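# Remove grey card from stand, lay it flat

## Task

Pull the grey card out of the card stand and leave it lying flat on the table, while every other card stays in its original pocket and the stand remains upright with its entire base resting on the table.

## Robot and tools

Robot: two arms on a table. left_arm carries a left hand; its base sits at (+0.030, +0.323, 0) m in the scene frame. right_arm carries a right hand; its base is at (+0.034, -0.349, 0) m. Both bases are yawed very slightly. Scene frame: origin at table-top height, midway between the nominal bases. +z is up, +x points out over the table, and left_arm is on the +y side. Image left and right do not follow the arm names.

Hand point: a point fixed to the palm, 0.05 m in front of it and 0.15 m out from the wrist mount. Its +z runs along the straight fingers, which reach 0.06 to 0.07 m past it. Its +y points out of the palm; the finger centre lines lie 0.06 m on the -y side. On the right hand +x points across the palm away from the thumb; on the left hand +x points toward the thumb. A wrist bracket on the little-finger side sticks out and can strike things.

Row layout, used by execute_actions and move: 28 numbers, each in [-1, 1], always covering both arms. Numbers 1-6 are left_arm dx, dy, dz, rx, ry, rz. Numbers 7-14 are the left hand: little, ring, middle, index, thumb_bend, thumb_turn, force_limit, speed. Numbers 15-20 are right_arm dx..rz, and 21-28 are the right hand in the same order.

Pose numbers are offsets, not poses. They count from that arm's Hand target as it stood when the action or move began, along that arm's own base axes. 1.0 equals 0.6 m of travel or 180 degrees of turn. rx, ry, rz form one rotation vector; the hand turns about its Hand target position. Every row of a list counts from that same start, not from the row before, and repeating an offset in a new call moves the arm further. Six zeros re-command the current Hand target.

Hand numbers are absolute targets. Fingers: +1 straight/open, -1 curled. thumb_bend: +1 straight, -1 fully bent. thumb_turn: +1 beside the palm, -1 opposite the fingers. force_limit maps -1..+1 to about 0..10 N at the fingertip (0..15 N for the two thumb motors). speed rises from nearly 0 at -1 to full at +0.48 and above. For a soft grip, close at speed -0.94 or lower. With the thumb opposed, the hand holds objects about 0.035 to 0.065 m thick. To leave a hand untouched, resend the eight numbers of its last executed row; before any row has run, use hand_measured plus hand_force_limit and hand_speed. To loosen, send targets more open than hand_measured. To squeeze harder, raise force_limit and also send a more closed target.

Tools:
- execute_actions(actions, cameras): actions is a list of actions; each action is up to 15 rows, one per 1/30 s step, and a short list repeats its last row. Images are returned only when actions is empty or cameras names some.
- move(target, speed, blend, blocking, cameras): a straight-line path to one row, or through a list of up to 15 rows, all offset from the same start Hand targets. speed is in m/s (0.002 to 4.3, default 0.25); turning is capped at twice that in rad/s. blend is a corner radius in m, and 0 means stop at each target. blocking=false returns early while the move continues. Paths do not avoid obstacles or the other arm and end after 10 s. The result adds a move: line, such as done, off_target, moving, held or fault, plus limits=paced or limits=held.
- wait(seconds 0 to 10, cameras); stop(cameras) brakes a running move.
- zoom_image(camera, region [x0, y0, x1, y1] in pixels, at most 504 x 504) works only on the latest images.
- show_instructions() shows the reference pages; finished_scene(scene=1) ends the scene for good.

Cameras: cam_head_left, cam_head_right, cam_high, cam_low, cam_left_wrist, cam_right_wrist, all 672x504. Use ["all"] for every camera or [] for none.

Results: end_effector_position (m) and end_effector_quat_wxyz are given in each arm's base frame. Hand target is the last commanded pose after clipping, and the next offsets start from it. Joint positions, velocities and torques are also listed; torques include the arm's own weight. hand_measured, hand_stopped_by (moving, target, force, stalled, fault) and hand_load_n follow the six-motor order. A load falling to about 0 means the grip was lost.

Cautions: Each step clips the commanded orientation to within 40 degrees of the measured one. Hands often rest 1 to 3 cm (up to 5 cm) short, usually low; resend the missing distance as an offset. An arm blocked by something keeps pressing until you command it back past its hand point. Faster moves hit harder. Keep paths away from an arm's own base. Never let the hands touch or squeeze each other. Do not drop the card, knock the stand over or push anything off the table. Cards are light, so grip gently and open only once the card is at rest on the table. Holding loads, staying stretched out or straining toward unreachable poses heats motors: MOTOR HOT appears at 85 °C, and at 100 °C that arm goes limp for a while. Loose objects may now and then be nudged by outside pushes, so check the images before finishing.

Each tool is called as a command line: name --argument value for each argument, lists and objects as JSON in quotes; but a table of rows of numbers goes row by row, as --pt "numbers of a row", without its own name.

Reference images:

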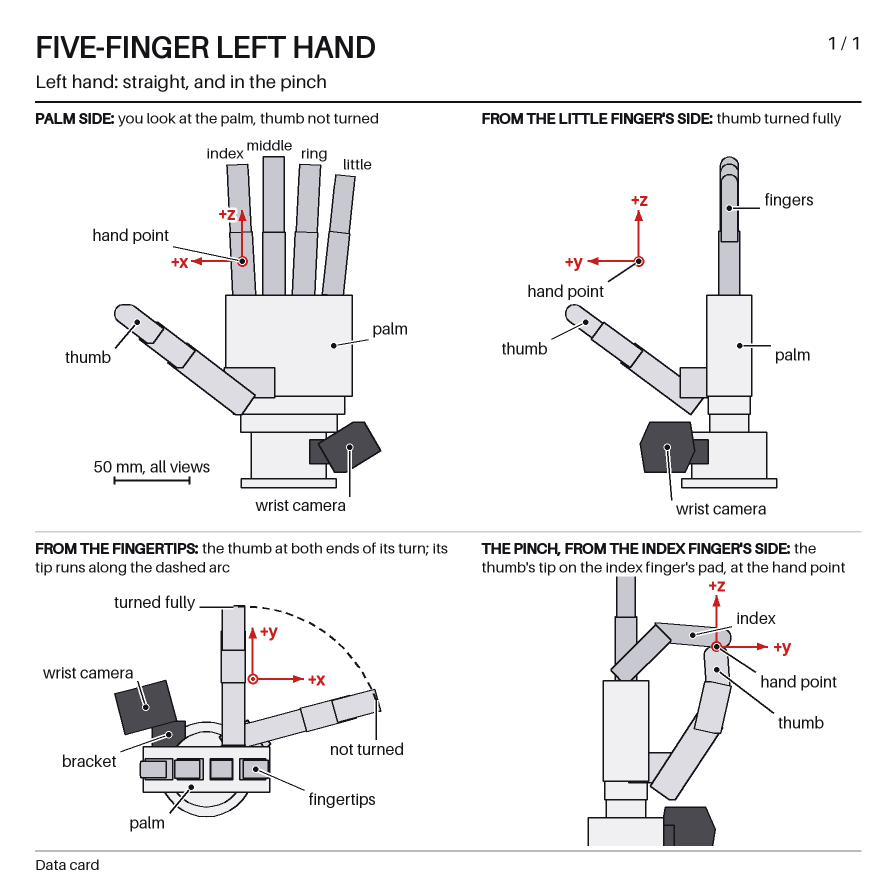

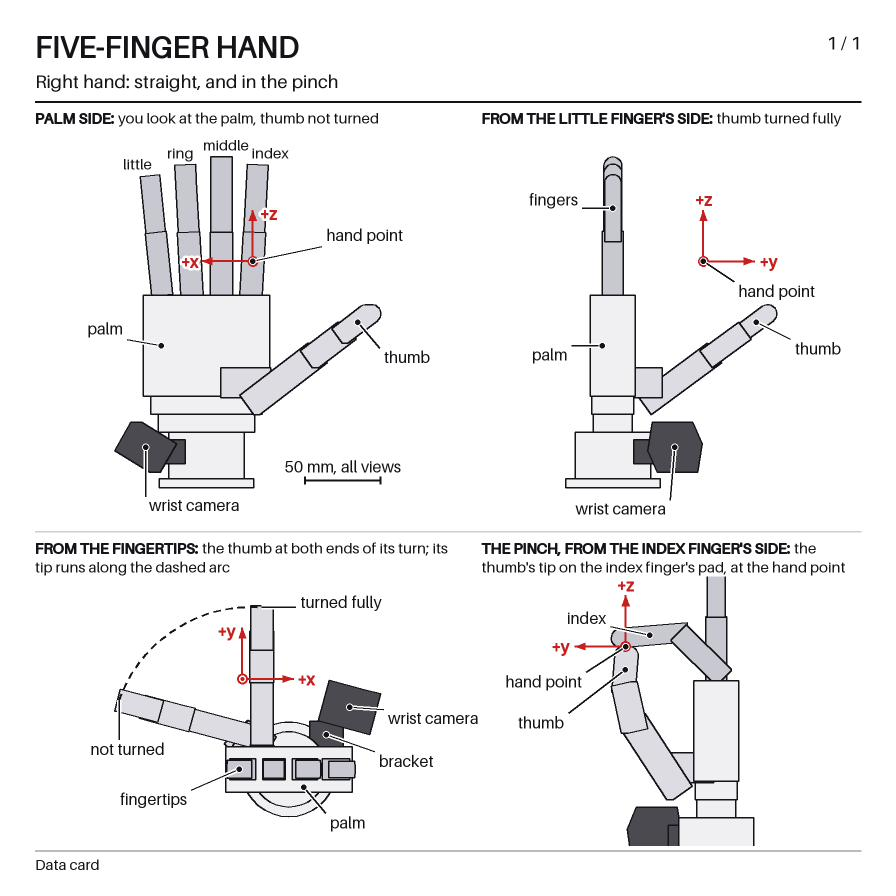

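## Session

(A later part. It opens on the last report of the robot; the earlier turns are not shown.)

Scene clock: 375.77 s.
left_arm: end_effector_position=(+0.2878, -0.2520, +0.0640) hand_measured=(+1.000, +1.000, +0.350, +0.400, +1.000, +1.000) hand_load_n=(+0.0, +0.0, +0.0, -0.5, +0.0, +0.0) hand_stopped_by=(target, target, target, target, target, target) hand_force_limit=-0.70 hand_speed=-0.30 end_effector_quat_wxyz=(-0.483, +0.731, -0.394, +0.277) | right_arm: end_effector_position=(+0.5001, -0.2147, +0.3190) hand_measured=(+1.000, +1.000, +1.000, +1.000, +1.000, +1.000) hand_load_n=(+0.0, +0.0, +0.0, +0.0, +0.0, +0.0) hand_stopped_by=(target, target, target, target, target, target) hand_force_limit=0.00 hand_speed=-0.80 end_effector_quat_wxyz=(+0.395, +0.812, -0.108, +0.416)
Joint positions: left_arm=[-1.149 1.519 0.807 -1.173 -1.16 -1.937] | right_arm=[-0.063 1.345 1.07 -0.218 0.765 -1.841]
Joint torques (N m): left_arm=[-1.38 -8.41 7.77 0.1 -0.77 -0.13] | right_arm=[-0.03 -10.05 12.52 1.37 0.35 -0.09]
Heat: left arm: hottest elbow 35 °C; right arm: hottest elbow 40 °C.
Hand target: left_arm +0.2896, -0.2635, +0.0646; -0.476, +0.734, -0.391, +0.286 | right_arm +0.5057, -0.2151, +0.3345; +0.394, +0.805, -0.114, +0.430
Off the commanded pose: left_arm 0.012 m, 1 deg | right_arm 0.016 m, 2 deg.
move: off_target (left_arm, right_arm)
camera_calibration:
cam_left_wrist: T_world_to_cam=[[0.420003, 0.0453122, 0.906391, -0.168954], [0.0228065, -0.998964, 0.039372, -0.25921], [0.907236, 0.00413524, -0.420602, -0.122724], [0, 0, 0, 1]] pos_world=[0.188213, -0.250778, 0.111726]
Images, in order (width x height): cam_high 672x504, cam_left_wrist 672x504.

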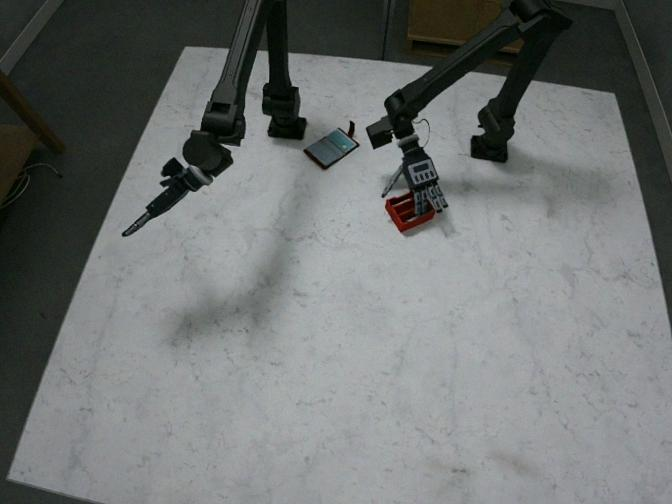

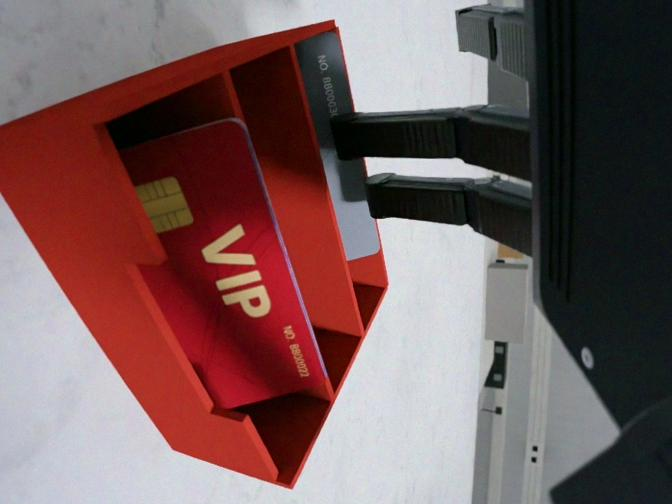

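move --target '[0.003, 0.003, -0.0433, 0, 0, 0, 1, 1, 0.35, 0.4, 1, 1, -0.7, -0.3, 0, 0, 0, 0, 0, 0, 1, 1, 1, 1, 1, 1, 0, -0.8]' --speed 0.08 --cameras '["cam_high", "cam_left_wrist"]'

zoom_image --camera "cam_high" --region '[380, 200, 430, 250]'

Scene clock: 377.03 s.
left_arm: end_effector_position=(+0.2934, -0.2642, +0.0467) hand_measured=(+1.000, +1.000, +0.350, +0.400, +1.000, +1.000) hand_load_n=(+0.0, +0.0, +0.5, +0.0, +0.0, -0.5) hand_stopped_by=(target, target, target, target, target, target) hand_force_limit=-0.70 hand_speed=-0.30 end_effector_quat_wxyz=(-0.472, +0.737, -0.385, +0.291) | right_arm: end_effector_position=(+0.5001, -0.2147, +0.3190) hand_measured=(+1.000, +1.000, +1.000, +1.000, +1.000, +1.000) hand_load_n=(+0.0, +0.0, +0.0, +0.0, +0.0, +0.0) hand_stopped_by=(target, target, target, target, target, target) hand_force_limit=0.00 hand_speed=-0.80 end_effector_quat_wxyz=(+0.395, +0.812, -0.108, +0.416)
Joint positions: left_arm=[-1.149 1.566 0.804 -1.08 -1.161 -1.938] | right_arm=[-0.063 1.345 1.07 -0.218 0.765 -1.841]
Joint torques (N m): left_arm=[-0.79 -8.64 5.18 0.25 -0.81 0.01] | right_arm=[-0.09 -10.05 12.49 1.37 0.35 -0.1]
Heat: left arm: hottest elbow 35 °C; right arm: hottest elbow 40 °C.
Hand target: left_arm +0.2913, -0.2618, +0.0386; -0.476, +0.734, -0.391, +0.286 | right_arm +0.5057, -0.2151, +0.3345; +0.394, +0.805, -0.114, +0.430
Off the commanded pose: left_arm 0.009 m, 1 deg | right_arm 0.016 m, 2 deg.
move: off_target (right_arm)
camera_calibration:
cam_left_wrist: T_world_to_cam=[[0.403465, 0.0795703, 0.911529, -0.141394], [0.0215452, -0.996762, 0.0774741, -0.271653], [0.914741, -0.011619, -0.403873, -0.142181], [0, 0, 0, 1]] pos_world=[0.192959, -0.261175, 0.092508]
Images, in order (width x height): cam_high 672x504, cam_left_wrist 672x504.

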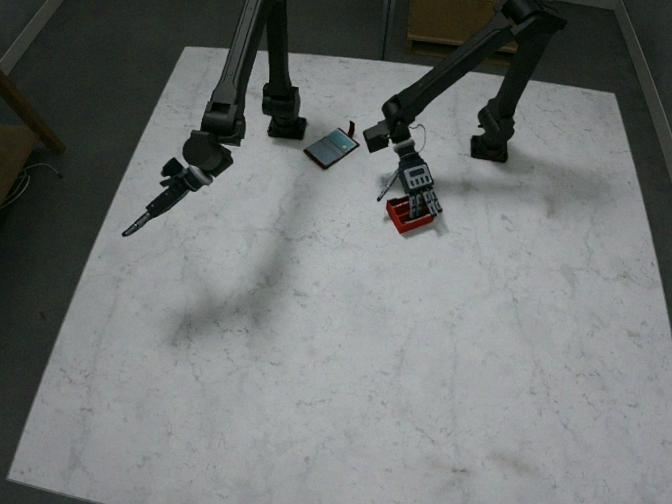

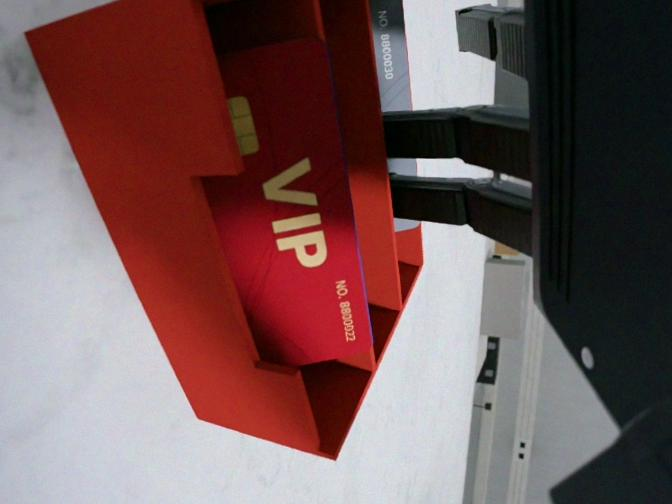

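Scaled by 10.080 from the camera's 672x504 image, which has a finer 960x720 frame.

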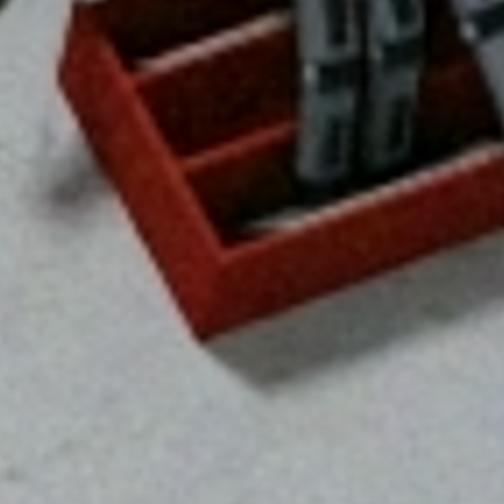

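move --target '[0.0033, 0.02, -0.0233, 0, 0, 0, 1, 1, 0.35, 0.4, 1, 1, -0.7, -0.3, 0, 0, 0, 0, 0, 0, 1, 1, 1, 1, 1, 1, 0, -0.8]' --speed 0.08 --cameras '["cam_high", "cam_left_wrist"]'

zoom_image --camera "cam_high" --region '[380, 200, 430, 250]'

Scene clock: 378.70 s.
left_arm: end_effector_position=(+0.2967, -0.2625, +0.0436) hand_measured=(+1.000, +1.000, +0.350, +0.400, +1.000, +1.000) hand_load_n=(+0.0, +0.0, +0.5, +0.0, +0.0, +0.0) hand_stopped_by=(target, target, target, target, target, target) hand_force_limit=-0.70 hand_speed=-0.30 end_effector_quat_wxyz=(-0.475, +0.729, -0.384, +0.309) | right_arm: end_effector_position=(+0.5001, -0.2147, +0.3190) hand_measured=(+1.000, +1.000, +1.000, +1.000, +1.000, +1.000) hand_load_n=(+0.0, +0.0, +0.0, +0.0, +0.0, +0.0) hand_stopped_by=(target, target, target, target, target, target) hand_force_limit=0.00 hand_speed=-0.80 end_effector_quat_wxyz=(+0.395, +0.812, -0.108, +0.416)
Joint positions: left_arm=[-1.148 1.561 0.772 -1.002 -1.195 -1.9] | right_arm=[-0.063 1.345 1.07 -0.218 0.765 -1.841]
Joint torques (N m): left_arm=[0.56 -8.18 3.82 0.64 0.43 0.04] | right_arm=[-0.09 -9.88 12.51 1.4 0.34 -0.1]
Heat: left arm: hottest elbow 35 °C; right arm: hottest elbow 40 °C.
Hand target: left_arm +0.2933, -0.2497, +0.0246; -0.476, +0.734, -0.391, +0.286 | right_arm +0.5057, -0.2151, +0.3345; +0.394, +0.805, -0.114, +0.430
Off the commanded pose: left_arm 0.023 m, 3 deg | right_arm 0.016 m, 2 deg.
move: off_target (left_arm, right_arm)
camera_calibration:
cam_left_wrist: T_world_to_cam=[[0.374492, 0.0735712, 0.924307, -0.133587], [-0.00214883, -0.996776, 0.08021, -0.262935], [0.927228, -0.0320242, -0.373127, -0.156786], [0, 0, 0, 1]] pos_world=[0.194839, -0.25728, 0.0860647]
Images, in order (width x height): cam_high 672x504, cam_left_wrist 672x504.

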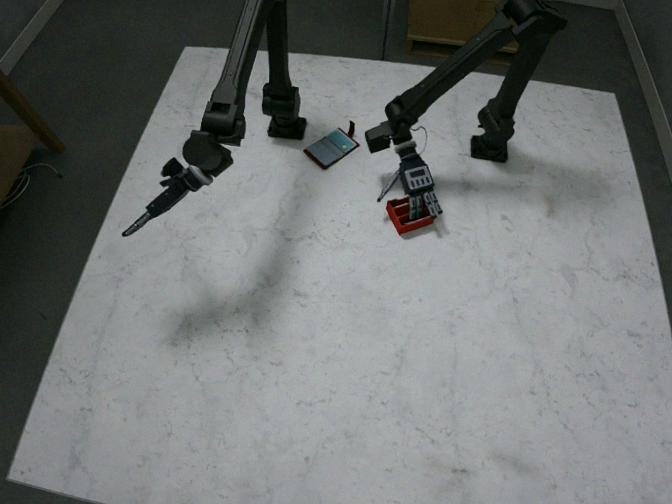

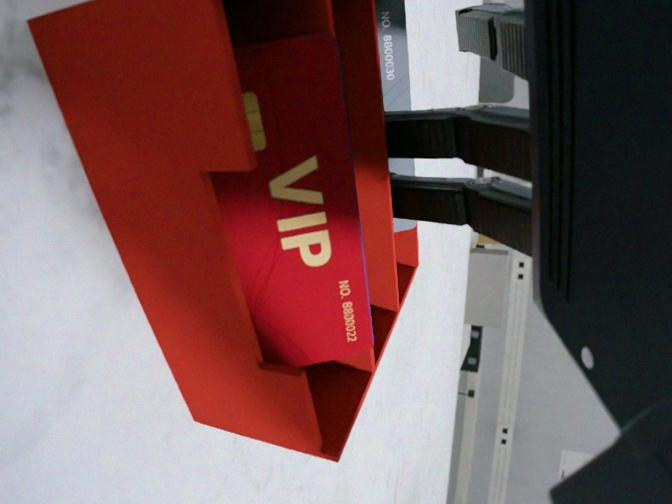

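Scaled by 10.080 from the camera's 672x504 image, which has a finer 960x720 frame.

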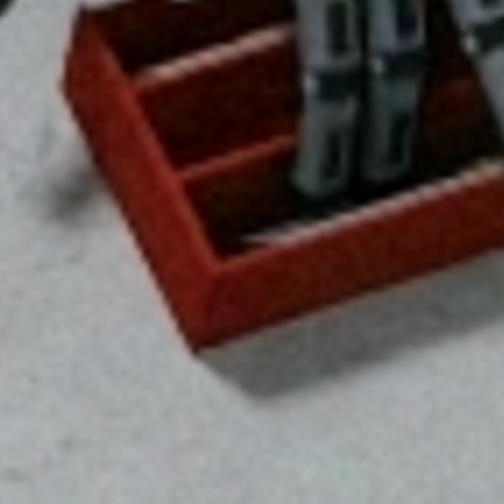

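zoom_image --camera "cam_left_wrist" --region '[330, 0, 530, 300]'

zoom_image --camera "cam_high" --region '[360, 160, 460, 260]'

Scaled by 1.680 from the camera's 672x504 image, which has a finer 960x720 frame.

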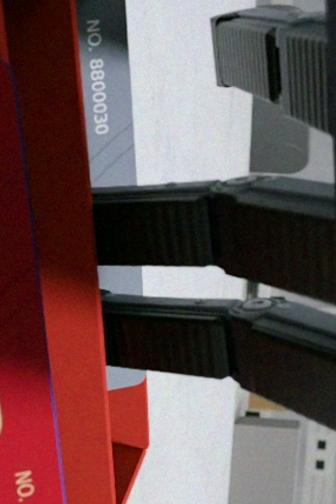

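Scaled by 5.040 from the camera's 672x504 image, which has a finer 960x720 frame.

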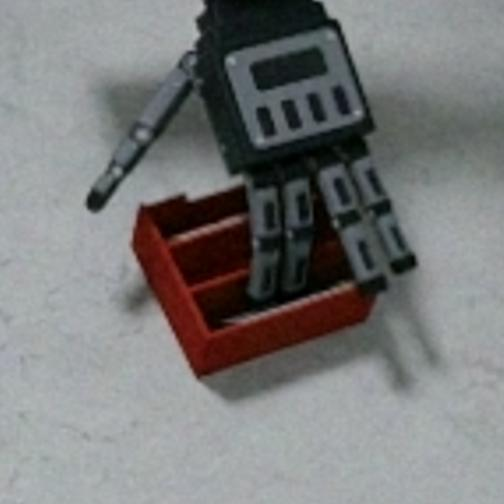

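move --target '[0.02, -0.0033, 0.0417, 0, 0, 0, 1, 1, 0.35, 0.4, 1, 1, -0.7, -0.3, 0, 0, 0, 0, 0, 0, 1, 1, 1, 1, 1, 1, 0, -0.8]' --speed 0.05 --cameras '["cam_high", "cam_left_wrist"]'

zoom_image --camera "cam_high" --region '[380, 200, 430, 250]'

Scene clock: 381.67 s.
left_arm: end_effector_position=(+0.3016, -0.2504, +0.0455) hand_measured=(+1.000, +1.000, +0.350, +0.400, +1.000, +1.000) hand_load_n=(+0.0, +0.0, +0.0, +0.0, +0.0, +0.0) hand_stopped_by=(target, target, target, target, target, target) hand_force_limit=-0.70 hand_speed=-0.30 end_effector_quat_wxyz=(-0.481, +0.729, -0.396, +0.283) | right_arm: end_effector_position=(+0.5001, -0.2147, +0.3190) hand_measured=(+1.000, +1.000, +1.000, +1.000, +1.000, +1.000) hand_load_n=(+0.0, +0.0, +0.0, +0.0, +0.0, +0.0) hand_stopped_by=(target, target, target, target, target, target) hand_force_limit=0.00 hand_speed=-0.80 end_effector_quat_wxyz=(+0.395, +0.812, -0.108, +0.416)
Joint positions: left_arm=[-1.112 1.54 0.772 -1 -1.177 -1.818] | right_arm=[-0.063 1.345 1.07 -0.218 0.765 -1.841]
Joint torques (N m): left_arm=[0.15 -10.17 6.45 0.29 -0.66 0.03] | right_arm=[-0.03 -9.82 12.49 1.37 0.34 -0.1]
Heat: left arm: hottest elbow 34 °C; right arm: hottest elbow 40 °C.
Hand target: left_arm +0.3053, -0.2517, +0.0496; -0.476, +0.734, -0.391, +0.286 | right_arm +0.5057, -0.2151, +0.3345; +0.394, +0.805, -0.114, +0.430
Off the commanded pose: left_arm 0.006 m, 1 deg | right_arm 0.016 m, 2 deg.
move: off_target (right_arm)
camera_calibration:
cam_left_wrist: T_world_to_cam=[[0.41431, 0.044032, 0.90907, -0.156766], [0.0110041, -0.998998, 0.0433726, -0.253826], [0.910069, -0.00796619, -0.41438, -0.147119], [0, 0, 0, 1]] pos_world=[0.201631, -0.247841, 0.0925576]
Images, in order (width x height): cam_high 672x504, cam_left_wrist 672x504.

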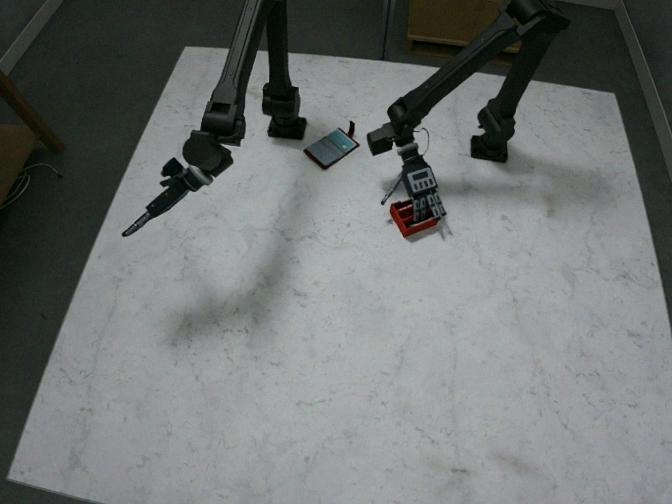

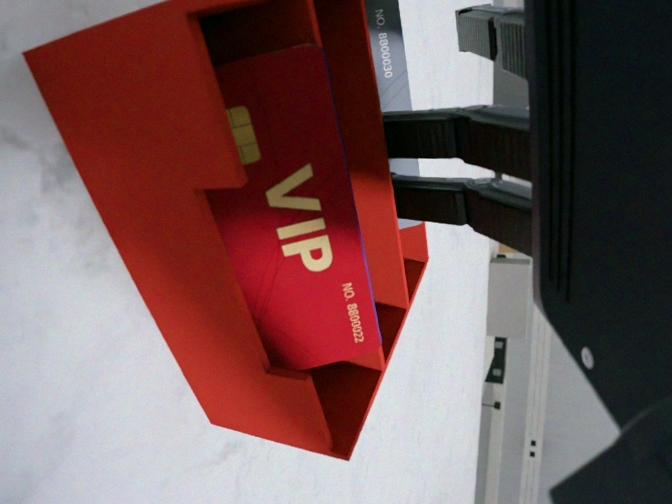

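Scaled by 10.080 from the camera's 672x504 image, which has a finer 960x720 frame.

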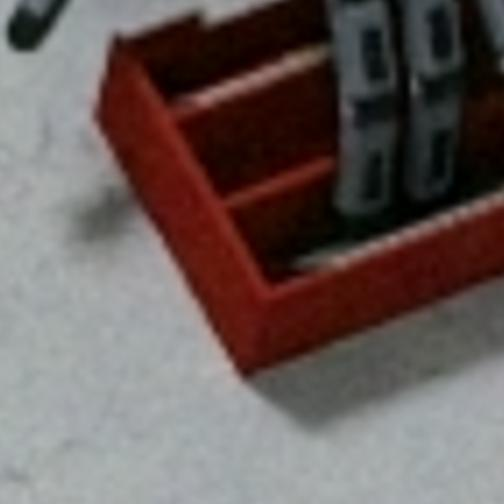

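move --target '[-0.0117, -0.0067, 0, 0, 0, 0, 1, 1, 0.35, 0.4, 1, 1, -0.7, -0.3, 0, 0, 0, 0, 0, 0, 1, 1, 1, 1, 1, 1, 0, -0.8]' --speed 0.05 --cameras '[]'

move --target '[0, 0, -0.03, 0, 0, 0, 1, 1, 0.35, 0.4, 1, 1, -0.7, -0.3, 0, 0, 0, 0, 0, 0, 1, 1, 1, 1, 1, 1, 0, -0.8]' --speed 0.05 --cameras '["cam_high", "cam_left_wrist"]'

zoom_image --camera "cam_high" --region '[380, 200, 430, 250]'

Scene clock: 383.40 s.
left_arm: end_effector_position=(+0.2987, -0.2483, +0.0457) hand_measured=(+1.000, +1.000, +0.350, +0.400, +1.000, +1.000) hand_load_n=(+0.0, -0.5, +0.0, +0.0, +0.0, +0.0) hand_stopped_by=(target, target, target, target, target, target) hand_force_limit=-0.70 hand_speed=-0.30 end_effector_quat_wxyz=(-0.480, +0.733, -0.391, +0.282) | right_arm: end_effector_position=(+0.5001, -0.2147, +0.3190) hand_measured=(+1.000, +1.000, +1.000, +1.000, +1.000, +1.000) hand_load_n=(+0.0, +0.0, +0.0, +0.0, +0.0, +0.0) hand_stopped_by=(target, target, target, target, target, target) hand_force_limit=0.00 hand_speed=-0.80 end_effector_quat_wxyz=(+0.395, +0.812, -0.108, +0.416)
Joint positions: left_arm=[-1.116 1.54 0.772 -1.029 -1.171 -1.857] | right_arm=[-0.063 1.345 1.07 -0.218 0.765 -1.841]
Joint torques (N m): left_arm=[-1.32 -9.41 7.32 -0.73 -0.68 -0.11] | right_arm=[-0.03 -10.05 12.48 1.42 0.34 -0.09]
Heat: left arm: hottest elbow 34 °C; right arm: hottest elbow 40 °C.
Hand target: left_arm +0.2982, -0.2557, +0.0496; -0.476, +0.734, -0.391, +0.286 | right_arm +0.5057, -0.2151, +0.3345; +0.394, +0.805, -0.114, +0.430
Off the commanded pose: left_arm 0.008 m, 1 deg | right_arm 0.016 m, 2 deg.
move: off_target (right_arm)
No camera images: "cameras" was empty.

Scene clock: 384.33 s.
left_arm: end_effector_position=(+0.3017, -0.2515, +0.0441) hand_measured=(+1.000, +1.000, +0.350, +0.400, +1.000, +1.000) hand_load_n=(+0.0, +0.0, +1.0, +0.0, +0.0, +0.0) hand_stopped_by=(target, target, target, target, target, target) hand_force_limit=-0.70 hand_speed=-0.30 end_effector_quat_wxyz=(-0.480, +0.732, -0.387, +0.290) | right_arm: end_effector_position=(+0.5001, -0.2147, +0.3190) hand_measured=(+1.000, +1.000, +1.000, +1.000, +1.000, +1.000) hand_load_n=(+0.0, +0.0, +0.0, +0.0, +0.0, +0.0) hand_stopped_by=(target, target, target, target, target, target) hand_force_limit=0.00 hand_speed=-0.80 end_effector_quat_wxyz=(+0.395, +0.812, -0.108, +0.416)
Joint positions: left_arm=[-1.116 1.549 0.772 -1.007 -1.181 -1.859] | right_arm=[-0.063 1.345 1.07 -0.218 0.765 -1.841]
Joint torques (N m): left_arm=[-1.38 -7.36 5.85 0.66 -0.25 -0.14] | right_arm=[-0.03 -9.82 12.46 1.4 0.35 -0.1]
Heat: left arm: hottest elbow 34 °C; right arm: hottest elbow 40 °C.
Hand target: left_arm +0.2983, -0.2556, +0.0316; -0.476, +0.734, -0.391, +0.286 | right_arm +0.5057, -0.2151, +0.3345; +0.394, +0.805, -0.114, +0.430
Off the commanded pose: left_arm 0.014 m, 1 deg | right_arm 0.016 m, 2 deg.
move: off_target (left_arm, right_arm)
camera_calibration:
cam_left_wrist: T_world_to_cam=[[0.399112, 0.0620738, 0.914799, -0.146649], [0.0198231, -0.998057, 0.0590748, -0.257924], [0.916688, -0.00544334, -0.399567, -0.14981], [0, 0, 0, 1]] pos_world=[0.200971, -0.249135, 0.0895316]
Images, in order (width x height): cam_high 672x504, cam_left_wrist 672x504.

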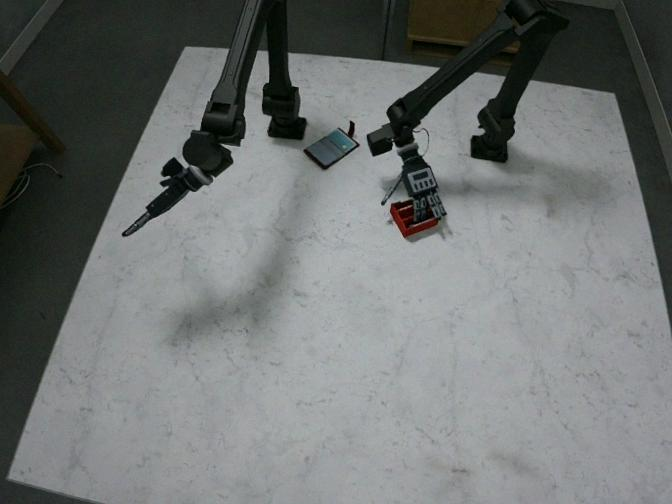

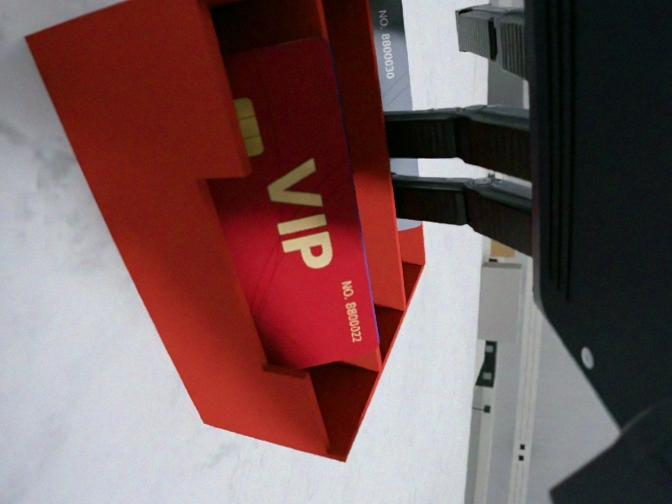

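Scaled by 10.080 from the camera's 672x504 image, which has a finer 960x720 frame.

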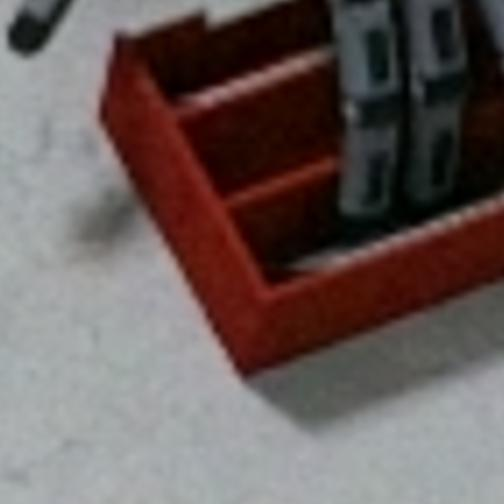

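move --target '[0, 0, 0.013, 0, 0, 0, 1, 1, 0.18, 0.38, 1, 1, -0.7, -0.5, 0, 0, 0, 0, 0, 0, 1, 1, 1, 1, 1, 1, 0, -0.8]' --speed 0.05 --cameras '[]'

move --target '[-0.003, -0.001, -0.037, 0, 0, 0, 1, 1, 0.18, 0.38, 1, 1, -0.7, -0.5, 0, 0, 0, 0, 0, 0, 1, 1, 1, 1, 1, 1, 0, -0.8]' --speed 0.05 --cameras '["cam_high", "cam_left_wrist"]'

zoom_image --camera "cam_high" --region '[380, 200, 430, 250]'

Scene clock: 385.70 s.
left_arm: end_effector_position=(+0.3021, -0.2520, +0.0444) hand_measured=(+1.000, +1.000, +0.262, +0.380, +1.000, +1.000) hand_load_n=(-0.5, +0.0, +1.5, -1.0, +0.0, +0.0) hand_stopped_by=(target, target, force, target, target, target) hand_force_limit=-0.70 hand_speed=-0.50 end_effector_quat_wxyz=(-0.480, +0.733, -0.385, +0.292) | right_arm: end_effector_position=(+0.5001, -0.2147, +0.3190) hand_measured=(+1.000, +1.000, +1.000, +1.000, +1.000, +1.000) hand_load_n=(+0.0, +0.0, +0.0, +0.0, +0.0, +0.0) hand_stopped_by=(target, target, target, target, target, target) hand_force_limit=0.00 hand_speed=-0.80 end_effector_quat_wxyz=(+0.395, +0.812, -0.108, +0.416)
Joint positions: left_arm=[-1.117 1.55 0.772 -1.005 -1.183 -1.863] | right_arm=[-0.063 1.345 1.07 -0.218 0.765 -1.841]
Joint torques (N m): left_arm=[-1.32 -8.53 6.46 -0.44 -0.16 -0.08] | right_arm=[-0.21 -10.05 12.51 1.42 0.34 -0.09]
Heat: left arm: hottest elbow 34 °C; right arm: hottest elbow 40 °C.
Hand target: left_arm +0.2982, -0.2557, +0.0394; -0.476, +0.734, -0.391, +0.286 | right_arm +0.5057, -0.2151, +0.3345; +0.394, +0.805, -0.114, +0.430
Off the commanded pose: left_arm 0.007 m, 1 deg | right_arm 0.016 m, 2 deg.
move: off_target (right_arm)
No camera images: "cameras" was empty.

Scene clock: 386.57 s.
left_arm: end_effector_position=(+0.3050, -0.2560, +0.0425) hand_measured=(+1.000, +1.000, +0.262, +0.380, +1.000, +1.000) hand_load_n=(+0.0, +0.0, +3.5, -2.5, +0.0, +0.0) hand_stopped_by=(target, target, force, target, target, target) hand_force_limit=-0.70 hand_speed=-0.50 end_effector_quat_wxyz=(-0.480, +0.731, -0.378, +0.303) | right_arm: end_effector_position=(+0.5001, -0.2147, +0.3190) hand_measured=(+1.000, +1.000, +1.000, +1.000, +1.000, +1.000) hand_load_n=(+0.0, +0.0, +0.0, +0.0, +0.0, +0.0) hand_stopped_by=(target, target, target, target, target, target) hand_force_limit=0.00 hand_speed=-0.80 end_effector_quat_wxyz=(+0.395, +0.812, -0.108, +0.416)
Joint positions: left_arm=[-1.12 1.565 0.772 -0.984 -1.199 -1.878] | right_arm=[-0.063 1.345 1.07 -0.218 0.765 -1.841]
Joint torques (N m): left_arm=[-1.55 -6.3 4.83 0.83 0.6 -0.11] | right_arm=[-0.21 -9.93 12.49 1.36 0.35 -0.09]
Heat: left arm: hottest elbow 34 °C; right arm: hottest elbow 40 °C.
Hand target: left_arm +0.2964, -0.2563, +0.0172; -0.476, +0.734, -0.391, +0.286 | right_arm +0.5057, -0.2151, +0.3345; +0.394, +0.805, -0.114, +0.430
Off the commanded pose: left_arm 0.027 m, 3 deg | right_arm 0.016 m, 2 deg.
move: off_target (left_arm, right_arm)
camera_calibration:
cam_left_wrist: T_world_to_cam=[[0.37304, 0.0754089, 0.924746, -0.135328], [0.0173976, -0.997085, 0.0742897, -0.262088], [0.927652, -0.0116247, -0.373265, -0.159539], [0, 0, 0, 1]] pos_world=[0.203039, -0.252973, 0.0850645]
Images, in order (width x height): cam_high 672x504, cam_left_wrist 672x504.

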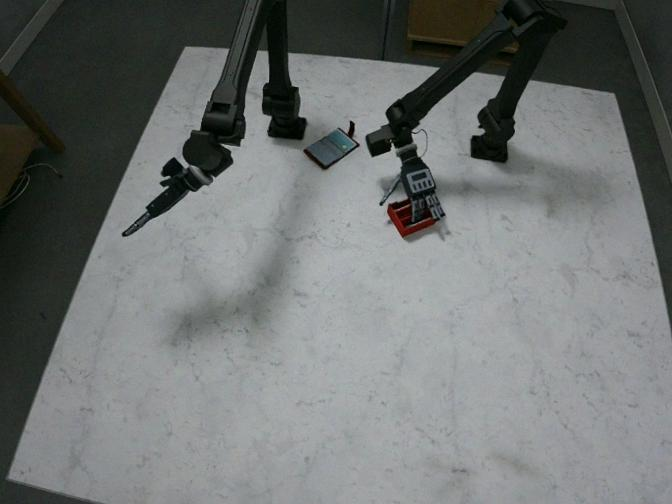

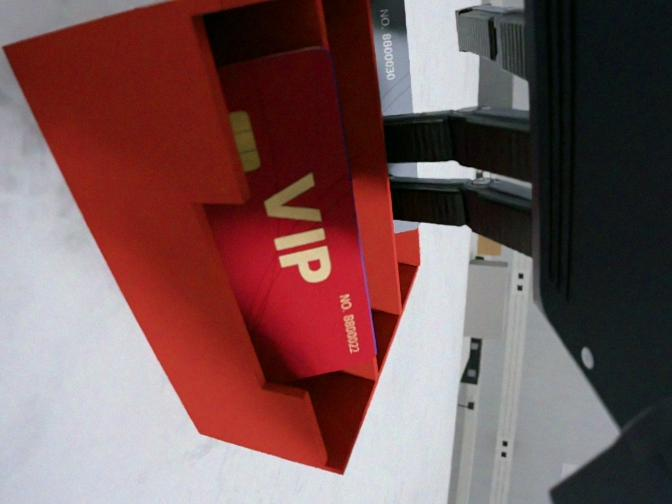

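Scaled by 10.080 from the camera's 672x504 image, which has a finer 960x720 frame.

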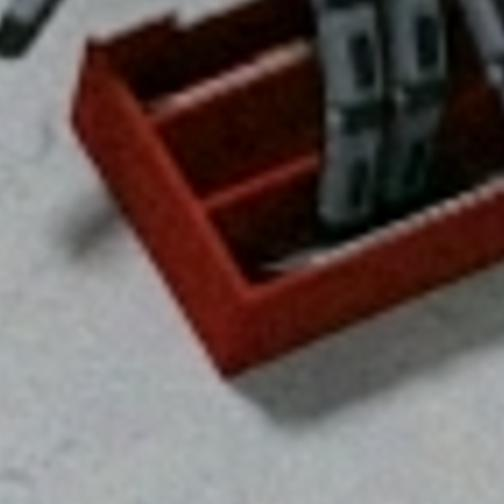

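move --target '[-0.008, -0.005, 0.04, 0, 0, 0, 1, 1, 0.262, 0.38, 1, 1, -0.7, -0.5, 0, 0, 0, 0, 0, 0, 1, 1, 1, 1, 1, 1, 0, -0.8]' --speed 0.06 --cameras '["cam_high", "cam_left_wrist"]'

zoom_image --camera "cam_high" --region '[380, 200, 430, 250]'

Scene clock: 389.17 s.
left_arm: end_effector_position=(+0.2950, -0.2520, +0.0428) hand_measured=(+1.000, +1.000, +0.262, +0.380, +1.000, +1.000) hand_load_n=(+0.0, +0.0, +1.0, -0.5, +0.0, +0.0) hand_stopped_by=(target, target, force, target, target, target) hand_force_limit=-0.70 hand_speed=-0.50 end_effector_quat_wxyz=(-0.482, +0.730, -0.385, +0.293) | right_arm: end_effector_position=(+0.5001, -0.2147, +0.3190) hand_measured=(+1.000, +1.000, +1.000, +1.000, +1.000, +1.000) hand_load_n=(+0.0, +0.0, +0.0, +0.0, +0.0, +0.0) hand_stopped_by=(target, target, target, target, target, target) hand_force_limit=0.00 hand_speed=-0.80 end_effector_quat_wxyz=(+0.395, +0.812, -0.108, +0.416)
Joint positions: left_arm=[-1.138 1.561 0.772 -1.05 -1.185 -1.921] | right_arm=[-0.063 1.345 1.07 -0.218 0.765 -1.841]
Joint torques (N m): left_arm=[-1.32 -8.94 7.35 -0.88 0.18 -0.03] | right_arm=[-0.15 -9.99 12.46 1.36 0.34 -0.09]
Heat: left arm: hottest elbow 34 °C; right arm: hottest elbow 40 °C.
Hand target: left_arm +0.2916, -0.2593, +0.0413; -0.476, +0.734, -0.391, +0.286 | right_arm +0.5057, -0.2151, +0.3345; +0.394, +0.805, -0.114, +0.430
Off the commanded pose: left_arm 0.008 m, 1 deg | right_arm 0.016 m, 2 deg.
move: off_target (right_arm)
camera_calibration:
cam_left_wrist: T_world_to_cam=[[0.390549, 0.0601747, 0.918613, -0.140831], [0.0189837, -0.998176, 0.0573156, -0.257957], [0.920386, -0.00494585, -0.390979, -0.145478], [0, 0, 0, 1]] pos_world=[0.193794, -0.249732, 0.0872755]
Images, in order (width x height): cam_high 672x504, cam_left_wrist 672x504.

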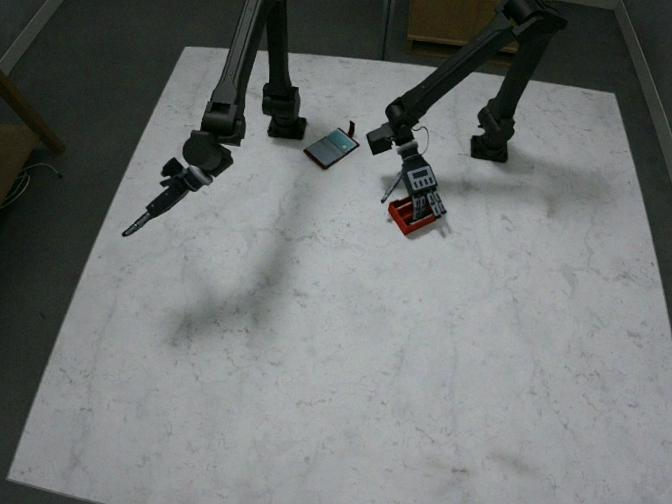

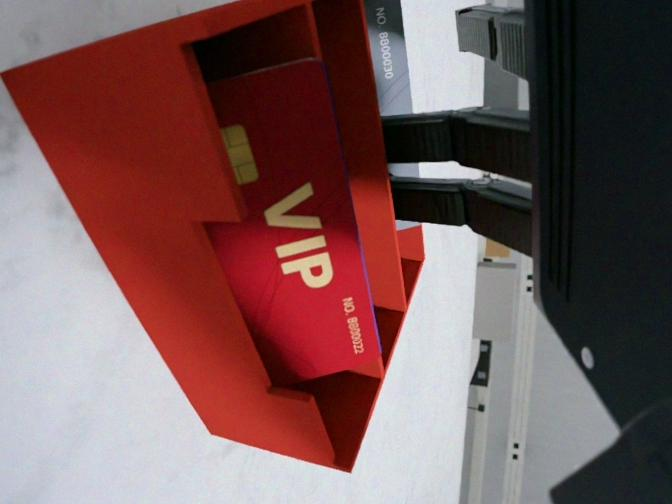

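Scaled by 10.080 from the camera's 672x504 image, which has a finer 960x720 frame.

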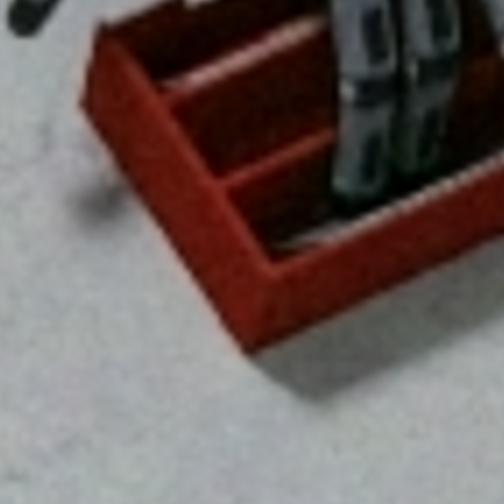

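move --target '[0.02, 0.0117, 0.0233, 0, 0, 0, 1, 1, 0.262, 0.38, 1, 1, -0.7, -0.5, 0, 0, 0, 0, 0, 0, 1, 1, 1, 1, 1, 1, 0, -0.8]' --speed 0.05 --cameras '["cam_high", "cam_left_wrist"]'

zoom_image --camera "cam_high" --region '[380, 200, 430, 250]'

Scene clock: 390.97 s.
left_arm: end_effector_position=(+0.2982, -0.2473, +0.0478) hand_measured=(+1.000, +1.000, +0.262, +0.380, +1.000, +1.000) hand_load_n=(+0.0, +0.0, +0.0, +0.0, +0.0, -0.5) hand_stopped_by=(target, target, force, target, target, target) hand_force_limit=-0.70 hand_speed=-0.50 end_effector_quat_wxyz=(-0.483, +0.728, -0.399, +0.279) | right_arm: end_effector_position=(+0.5001, -0.2147, +0.3190) hand_measured=(+1.000, +1.000, +1.000, +1.000, +1.000, +1.000) hand_load_n=(+0.0, +0.0, +0.0, +0.0, +0.0, +0.0) hand_stopped_by=(target, target, target, target, target, target) hand_force_limit=0.00 hand_speed=-0.80 end_effector_quat_wxyz=(+0.395, +0.812, -0.108, +0.416)
Joint positions: left_arm=[-1.116 1.532 0.772 -1.03 -1.173 -1.83] | right_arm=[-0.063 1.345 1.07 -0.218 0.765 -1.841]
Joint torques (N m): left_arm=[0.03 -10.34 7.09 0.25 -0.78 0.02] | right_arm=[-0.09 -9.88 12.45 1.43 0.35 -0.1]
Heat: left arm: hottest elbow 34 °C; right arm: hottest elbow 40 °C.
Hand target: left_arm +0.3036, -0.2523, +0.0552; -0.476, +0.734, -0.391, +0.286 | right_arm +0.5057, -0.2151, +0.3345; +0.394, +0.805, -0.114, +0.430
Off the commanded pose: left_arm 0.010 m, 2 deg | right_arm 0.016 m, 2 deg.
move: off_target (right_arm)
camera_calibration:
cam_left_wrist: T_world_to_cam=[[0.42104, 0.036627, 0.906302, -0.161345], [0.0127316, -0.999325, 0.0344716, -0.250973], [0.906953, -0.00297524, -0.421222, -0.140674], [0, 0, 0, 1]] pos_world=[0.198712, -0.245312, 0.0956237]
Images, in order (width x height): cam_high 672x504, cam_left_wrist 672x504.

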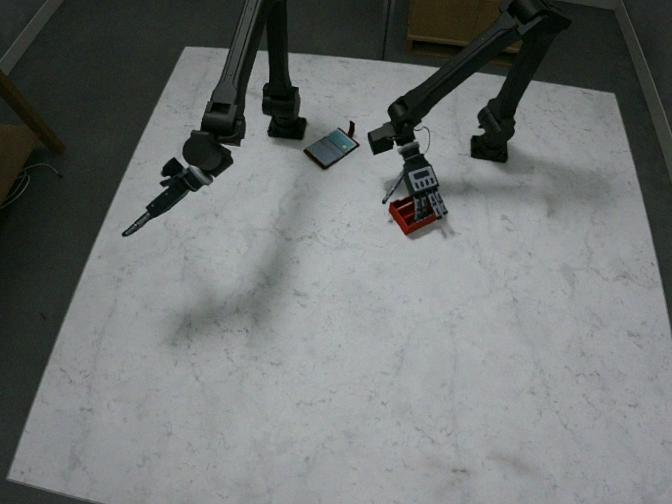

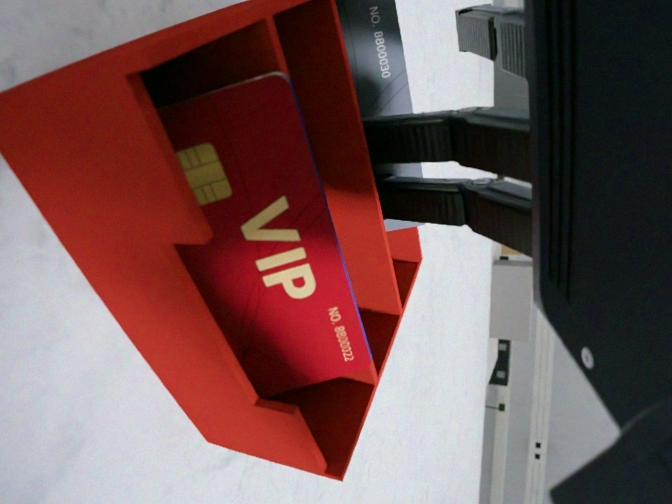

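Scaled by 10.080 from the camera's 672x504 image, which has a finer 960x720 frame.

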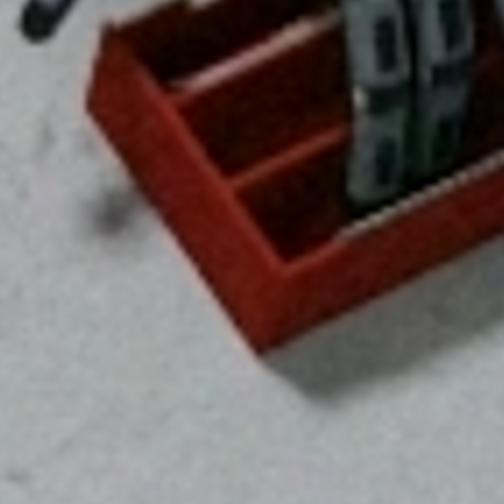

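move --target '[0.0167, 0.008, 0.0167, 0, 0, 0, 1, 1, 0.262, 0.38, 1, 1, -0.7, -0.5, 0, 0, 0, 0, 0, 0, 1, 1, 1, 1, 1, 1, 0, -0.8]' --speed 0.05 --cameras '["cam_high", "cam_left_wrist"]'

zoom_image --camera "cam_high" --region '[380, 200, 430, 250]'

Scene clock: 392.50 s.
left_arm: end_effector_position=(+0.3079, -0.2441, +0.0572) hand_measured=(+1.000, +1.000, +0.262, +0.380, +1.000, +1.000) hand_load_n=(+0.0, +0.0, +0.0, +0.0, +0.0, +0.0) hand_stopped_by=(target, target, force, target, target, target) hand_force_limit=-0.70 hand_speed=-0.50 end_effector_quat_wxyz=(-0.481, +0.730, -0.399, +0.278) | right_arm: end_effector_position=(+0.5001, -0.2147, +0.3190) hand_measured=(+1.000, +1.000, +1.000, +1.000, +1.000, +1.000) hand_load_n=(+0.0, +0.0, +0.0, +0.0, +0.0, +0.0) hand_stopped_by=(target, target, target, target, target, target) hand_force_limit=0.00 hand_speed=-0.80 end_effector_quat_wxyz=(+0.395, +0.812, -0.108, +0.416)
Joint positions: left_arm=[-1.083 1.497 0.772 -0.987 -1.173 -1.747] | right_arm=[-0.063 1.345 1.07 -0.218 0.765 -1.841]
Joint torques (N m): left_arm=[0.09 -10.17 7.2 0.39 -0.99 0.02] | right_arm=[-0.03 -9.99 12.46 1.43 0.35 -0.11]
Heat: left arm: hottest elbow 34 °C; right arm: hottest elbow 40 °C.
Hand target: left_arm +0.3137, -0.2474, +0.0652; -0.476, +0.734, -0.391, +0.286 | right_arm +0.5057, -0.2151, +0.3345; +0.394, +0.805, -0.114, +0.430
Off the commanded pose: left_arm 0.010 m, 2 deg | right_arm 0.016 m, 2 deg.
move: off_target (right_arm)
camera_calibration:
cam_left_wrist: T_world_to_cam=[[0.425028, 0.0403397, 0.904281, -0.174264], [0.0132005, -0.999176, 0.0383685, -0.248522], [0.905084, -0.00437075, -0.425211, -0.144907], [0, 0, 0, 1]] pos_world=[0.208501, -0.241921, 0.105503]
Images, in order (width x height): cam_high 672x504, cam_left_wrist 672x504.

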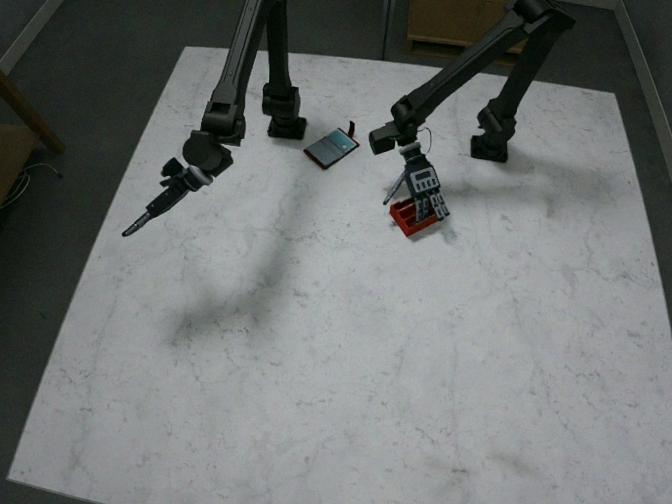

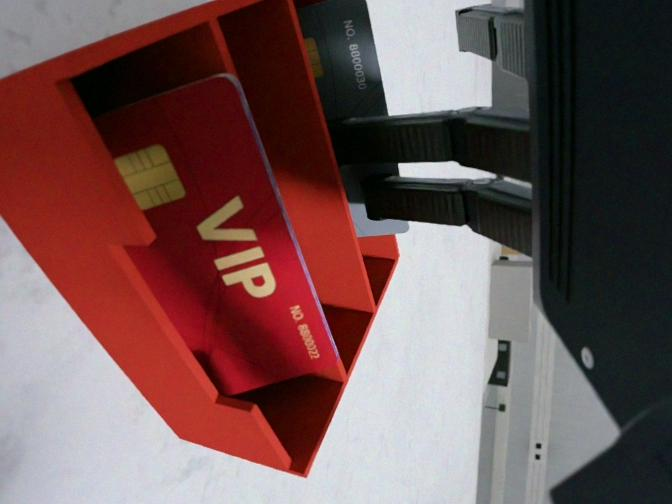

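Scaled by 10.080 from the camera's 672x504 image, which has a finer 960x720 frame.

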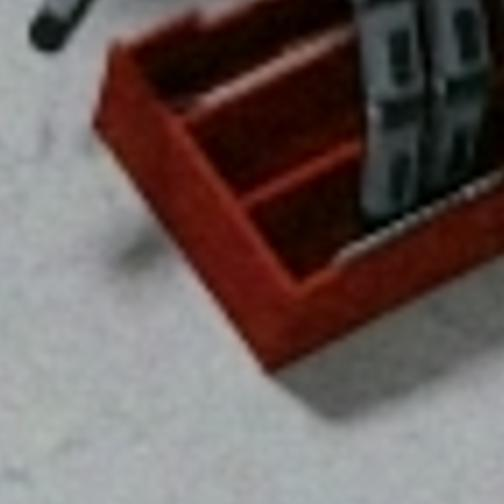

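move --target '[-0.01, -0.0067, 0.03, 0, 0, 0, 1, 1, 0.262, 0.38, 1, 1, -0.7, -0.5, 0, 0, 0, 0, 0, 0, 1, 1, 1, 1, 1, 1, 0, -0.8]' --speed 0.06 --cameras '["cam_high", "cam_left_wrist"]'

zoom_image --camera "cam_high" --region '[380, 200, 430, 250]'

Scene clock: 394.47 s.
left_arm: end_effector_position=(+0.3018, -0.2336, +0.0670) hand_measured=(+1.000, +1.000, +0.262, +0.380, +1.000, +1.000) hand_load_n=(+0.0, +0.0, +0.0, +0.0, +0.0, -0.5) hand_stopped_by=(target, target, force, target, target, target) hand_force_limit=-0.70 hand_speed=-0.50 end_effector_quat_wxyz=(-0.488, +0.728, -0.401, +0.268) | right_arm: end_effector_position=(+0.5001, -0.2147, +0.3190) hand_measured=(+1.000, +1.000, +1.000, +1.000, +1.000, +1.000) hand_load_n=(+0.0, +0.0, +0.0, +0.0, +0.0, +0.5) hand_stopped_by=(target, target, target, target, target, target) hand_force_limit=0.00 hand_speed=-0.80 end_effector_quat_wxyz=(+0.395, +0.812, -0.108, +0.416)
Joint positions: left_arm=[-1.086 1.468 0.772 -1.068 -1.173 -1.778] | right_arm=[-0.063 1.345 1.07 -0.218 0.765 -1.841]
Joint torques (N m): left_arm=[-1.32 -9.7 9.95 -0.65 -0.83 -0.13] | right_arm=[-0.15 -10.05 12.45 1.37 0.33 -0.1]
Heat: left arm: hottest elbow 34 °C; right arm: hottest elbow 40 °C.
Hand target: left_arm +0.3076, -0.2516, +0.0832; -0.476, +0.734, -0.391, +0.286 | right_arm +0.5057, -0.2151, +0.3345; +0.394, +0.805, -0.114, +0.430
Off the commanded pose: left_arm 0.025 m, 3 deg | right_arm 0.016 m, 2 deg.
move: off_target (left_arm, right_arm)
camera_calibration:
cam_left_wrist: T_world_to_cam=[[0.432856, 0.0251883, 0.901111, -0.186614], [0.0229094, -0.999594, 0.0169364, -0.239942], [0.901172, 0.0133129, -0.433257, -0.129389], [0, 0, 0, 1]] pos_world=[0.202876, -0.233422, 0.116164]
Images, in order (width x height): cam_high 672x504, cam_left_wrist 672x504.

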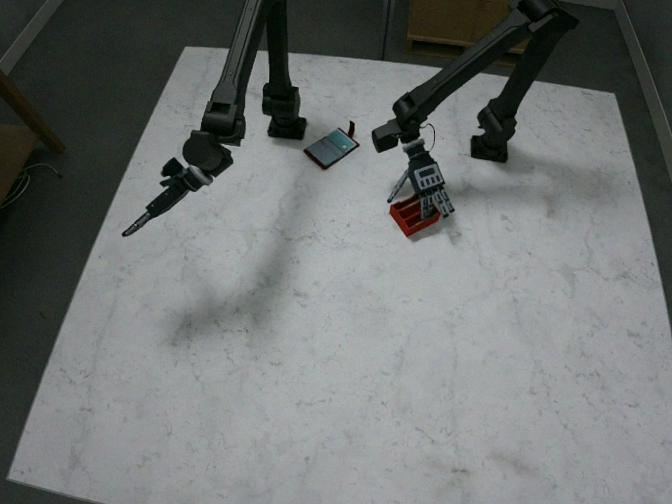

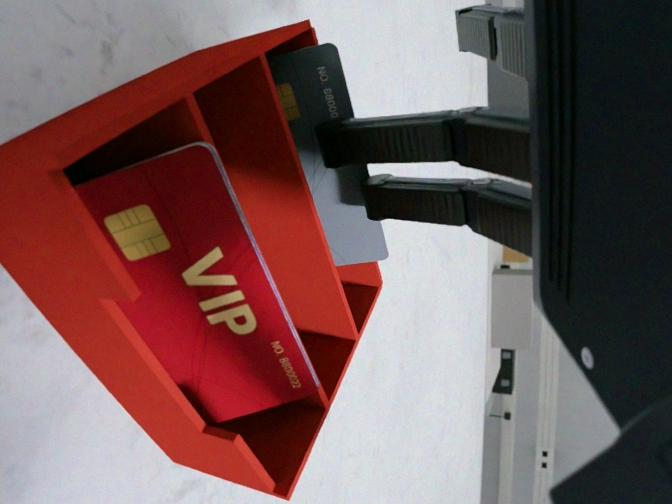

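Scaled by 10.080 from the camera's 672x504 image, which has a finer 960x720 frame.

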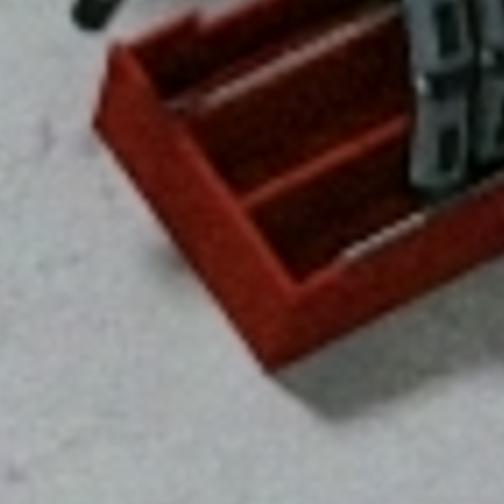

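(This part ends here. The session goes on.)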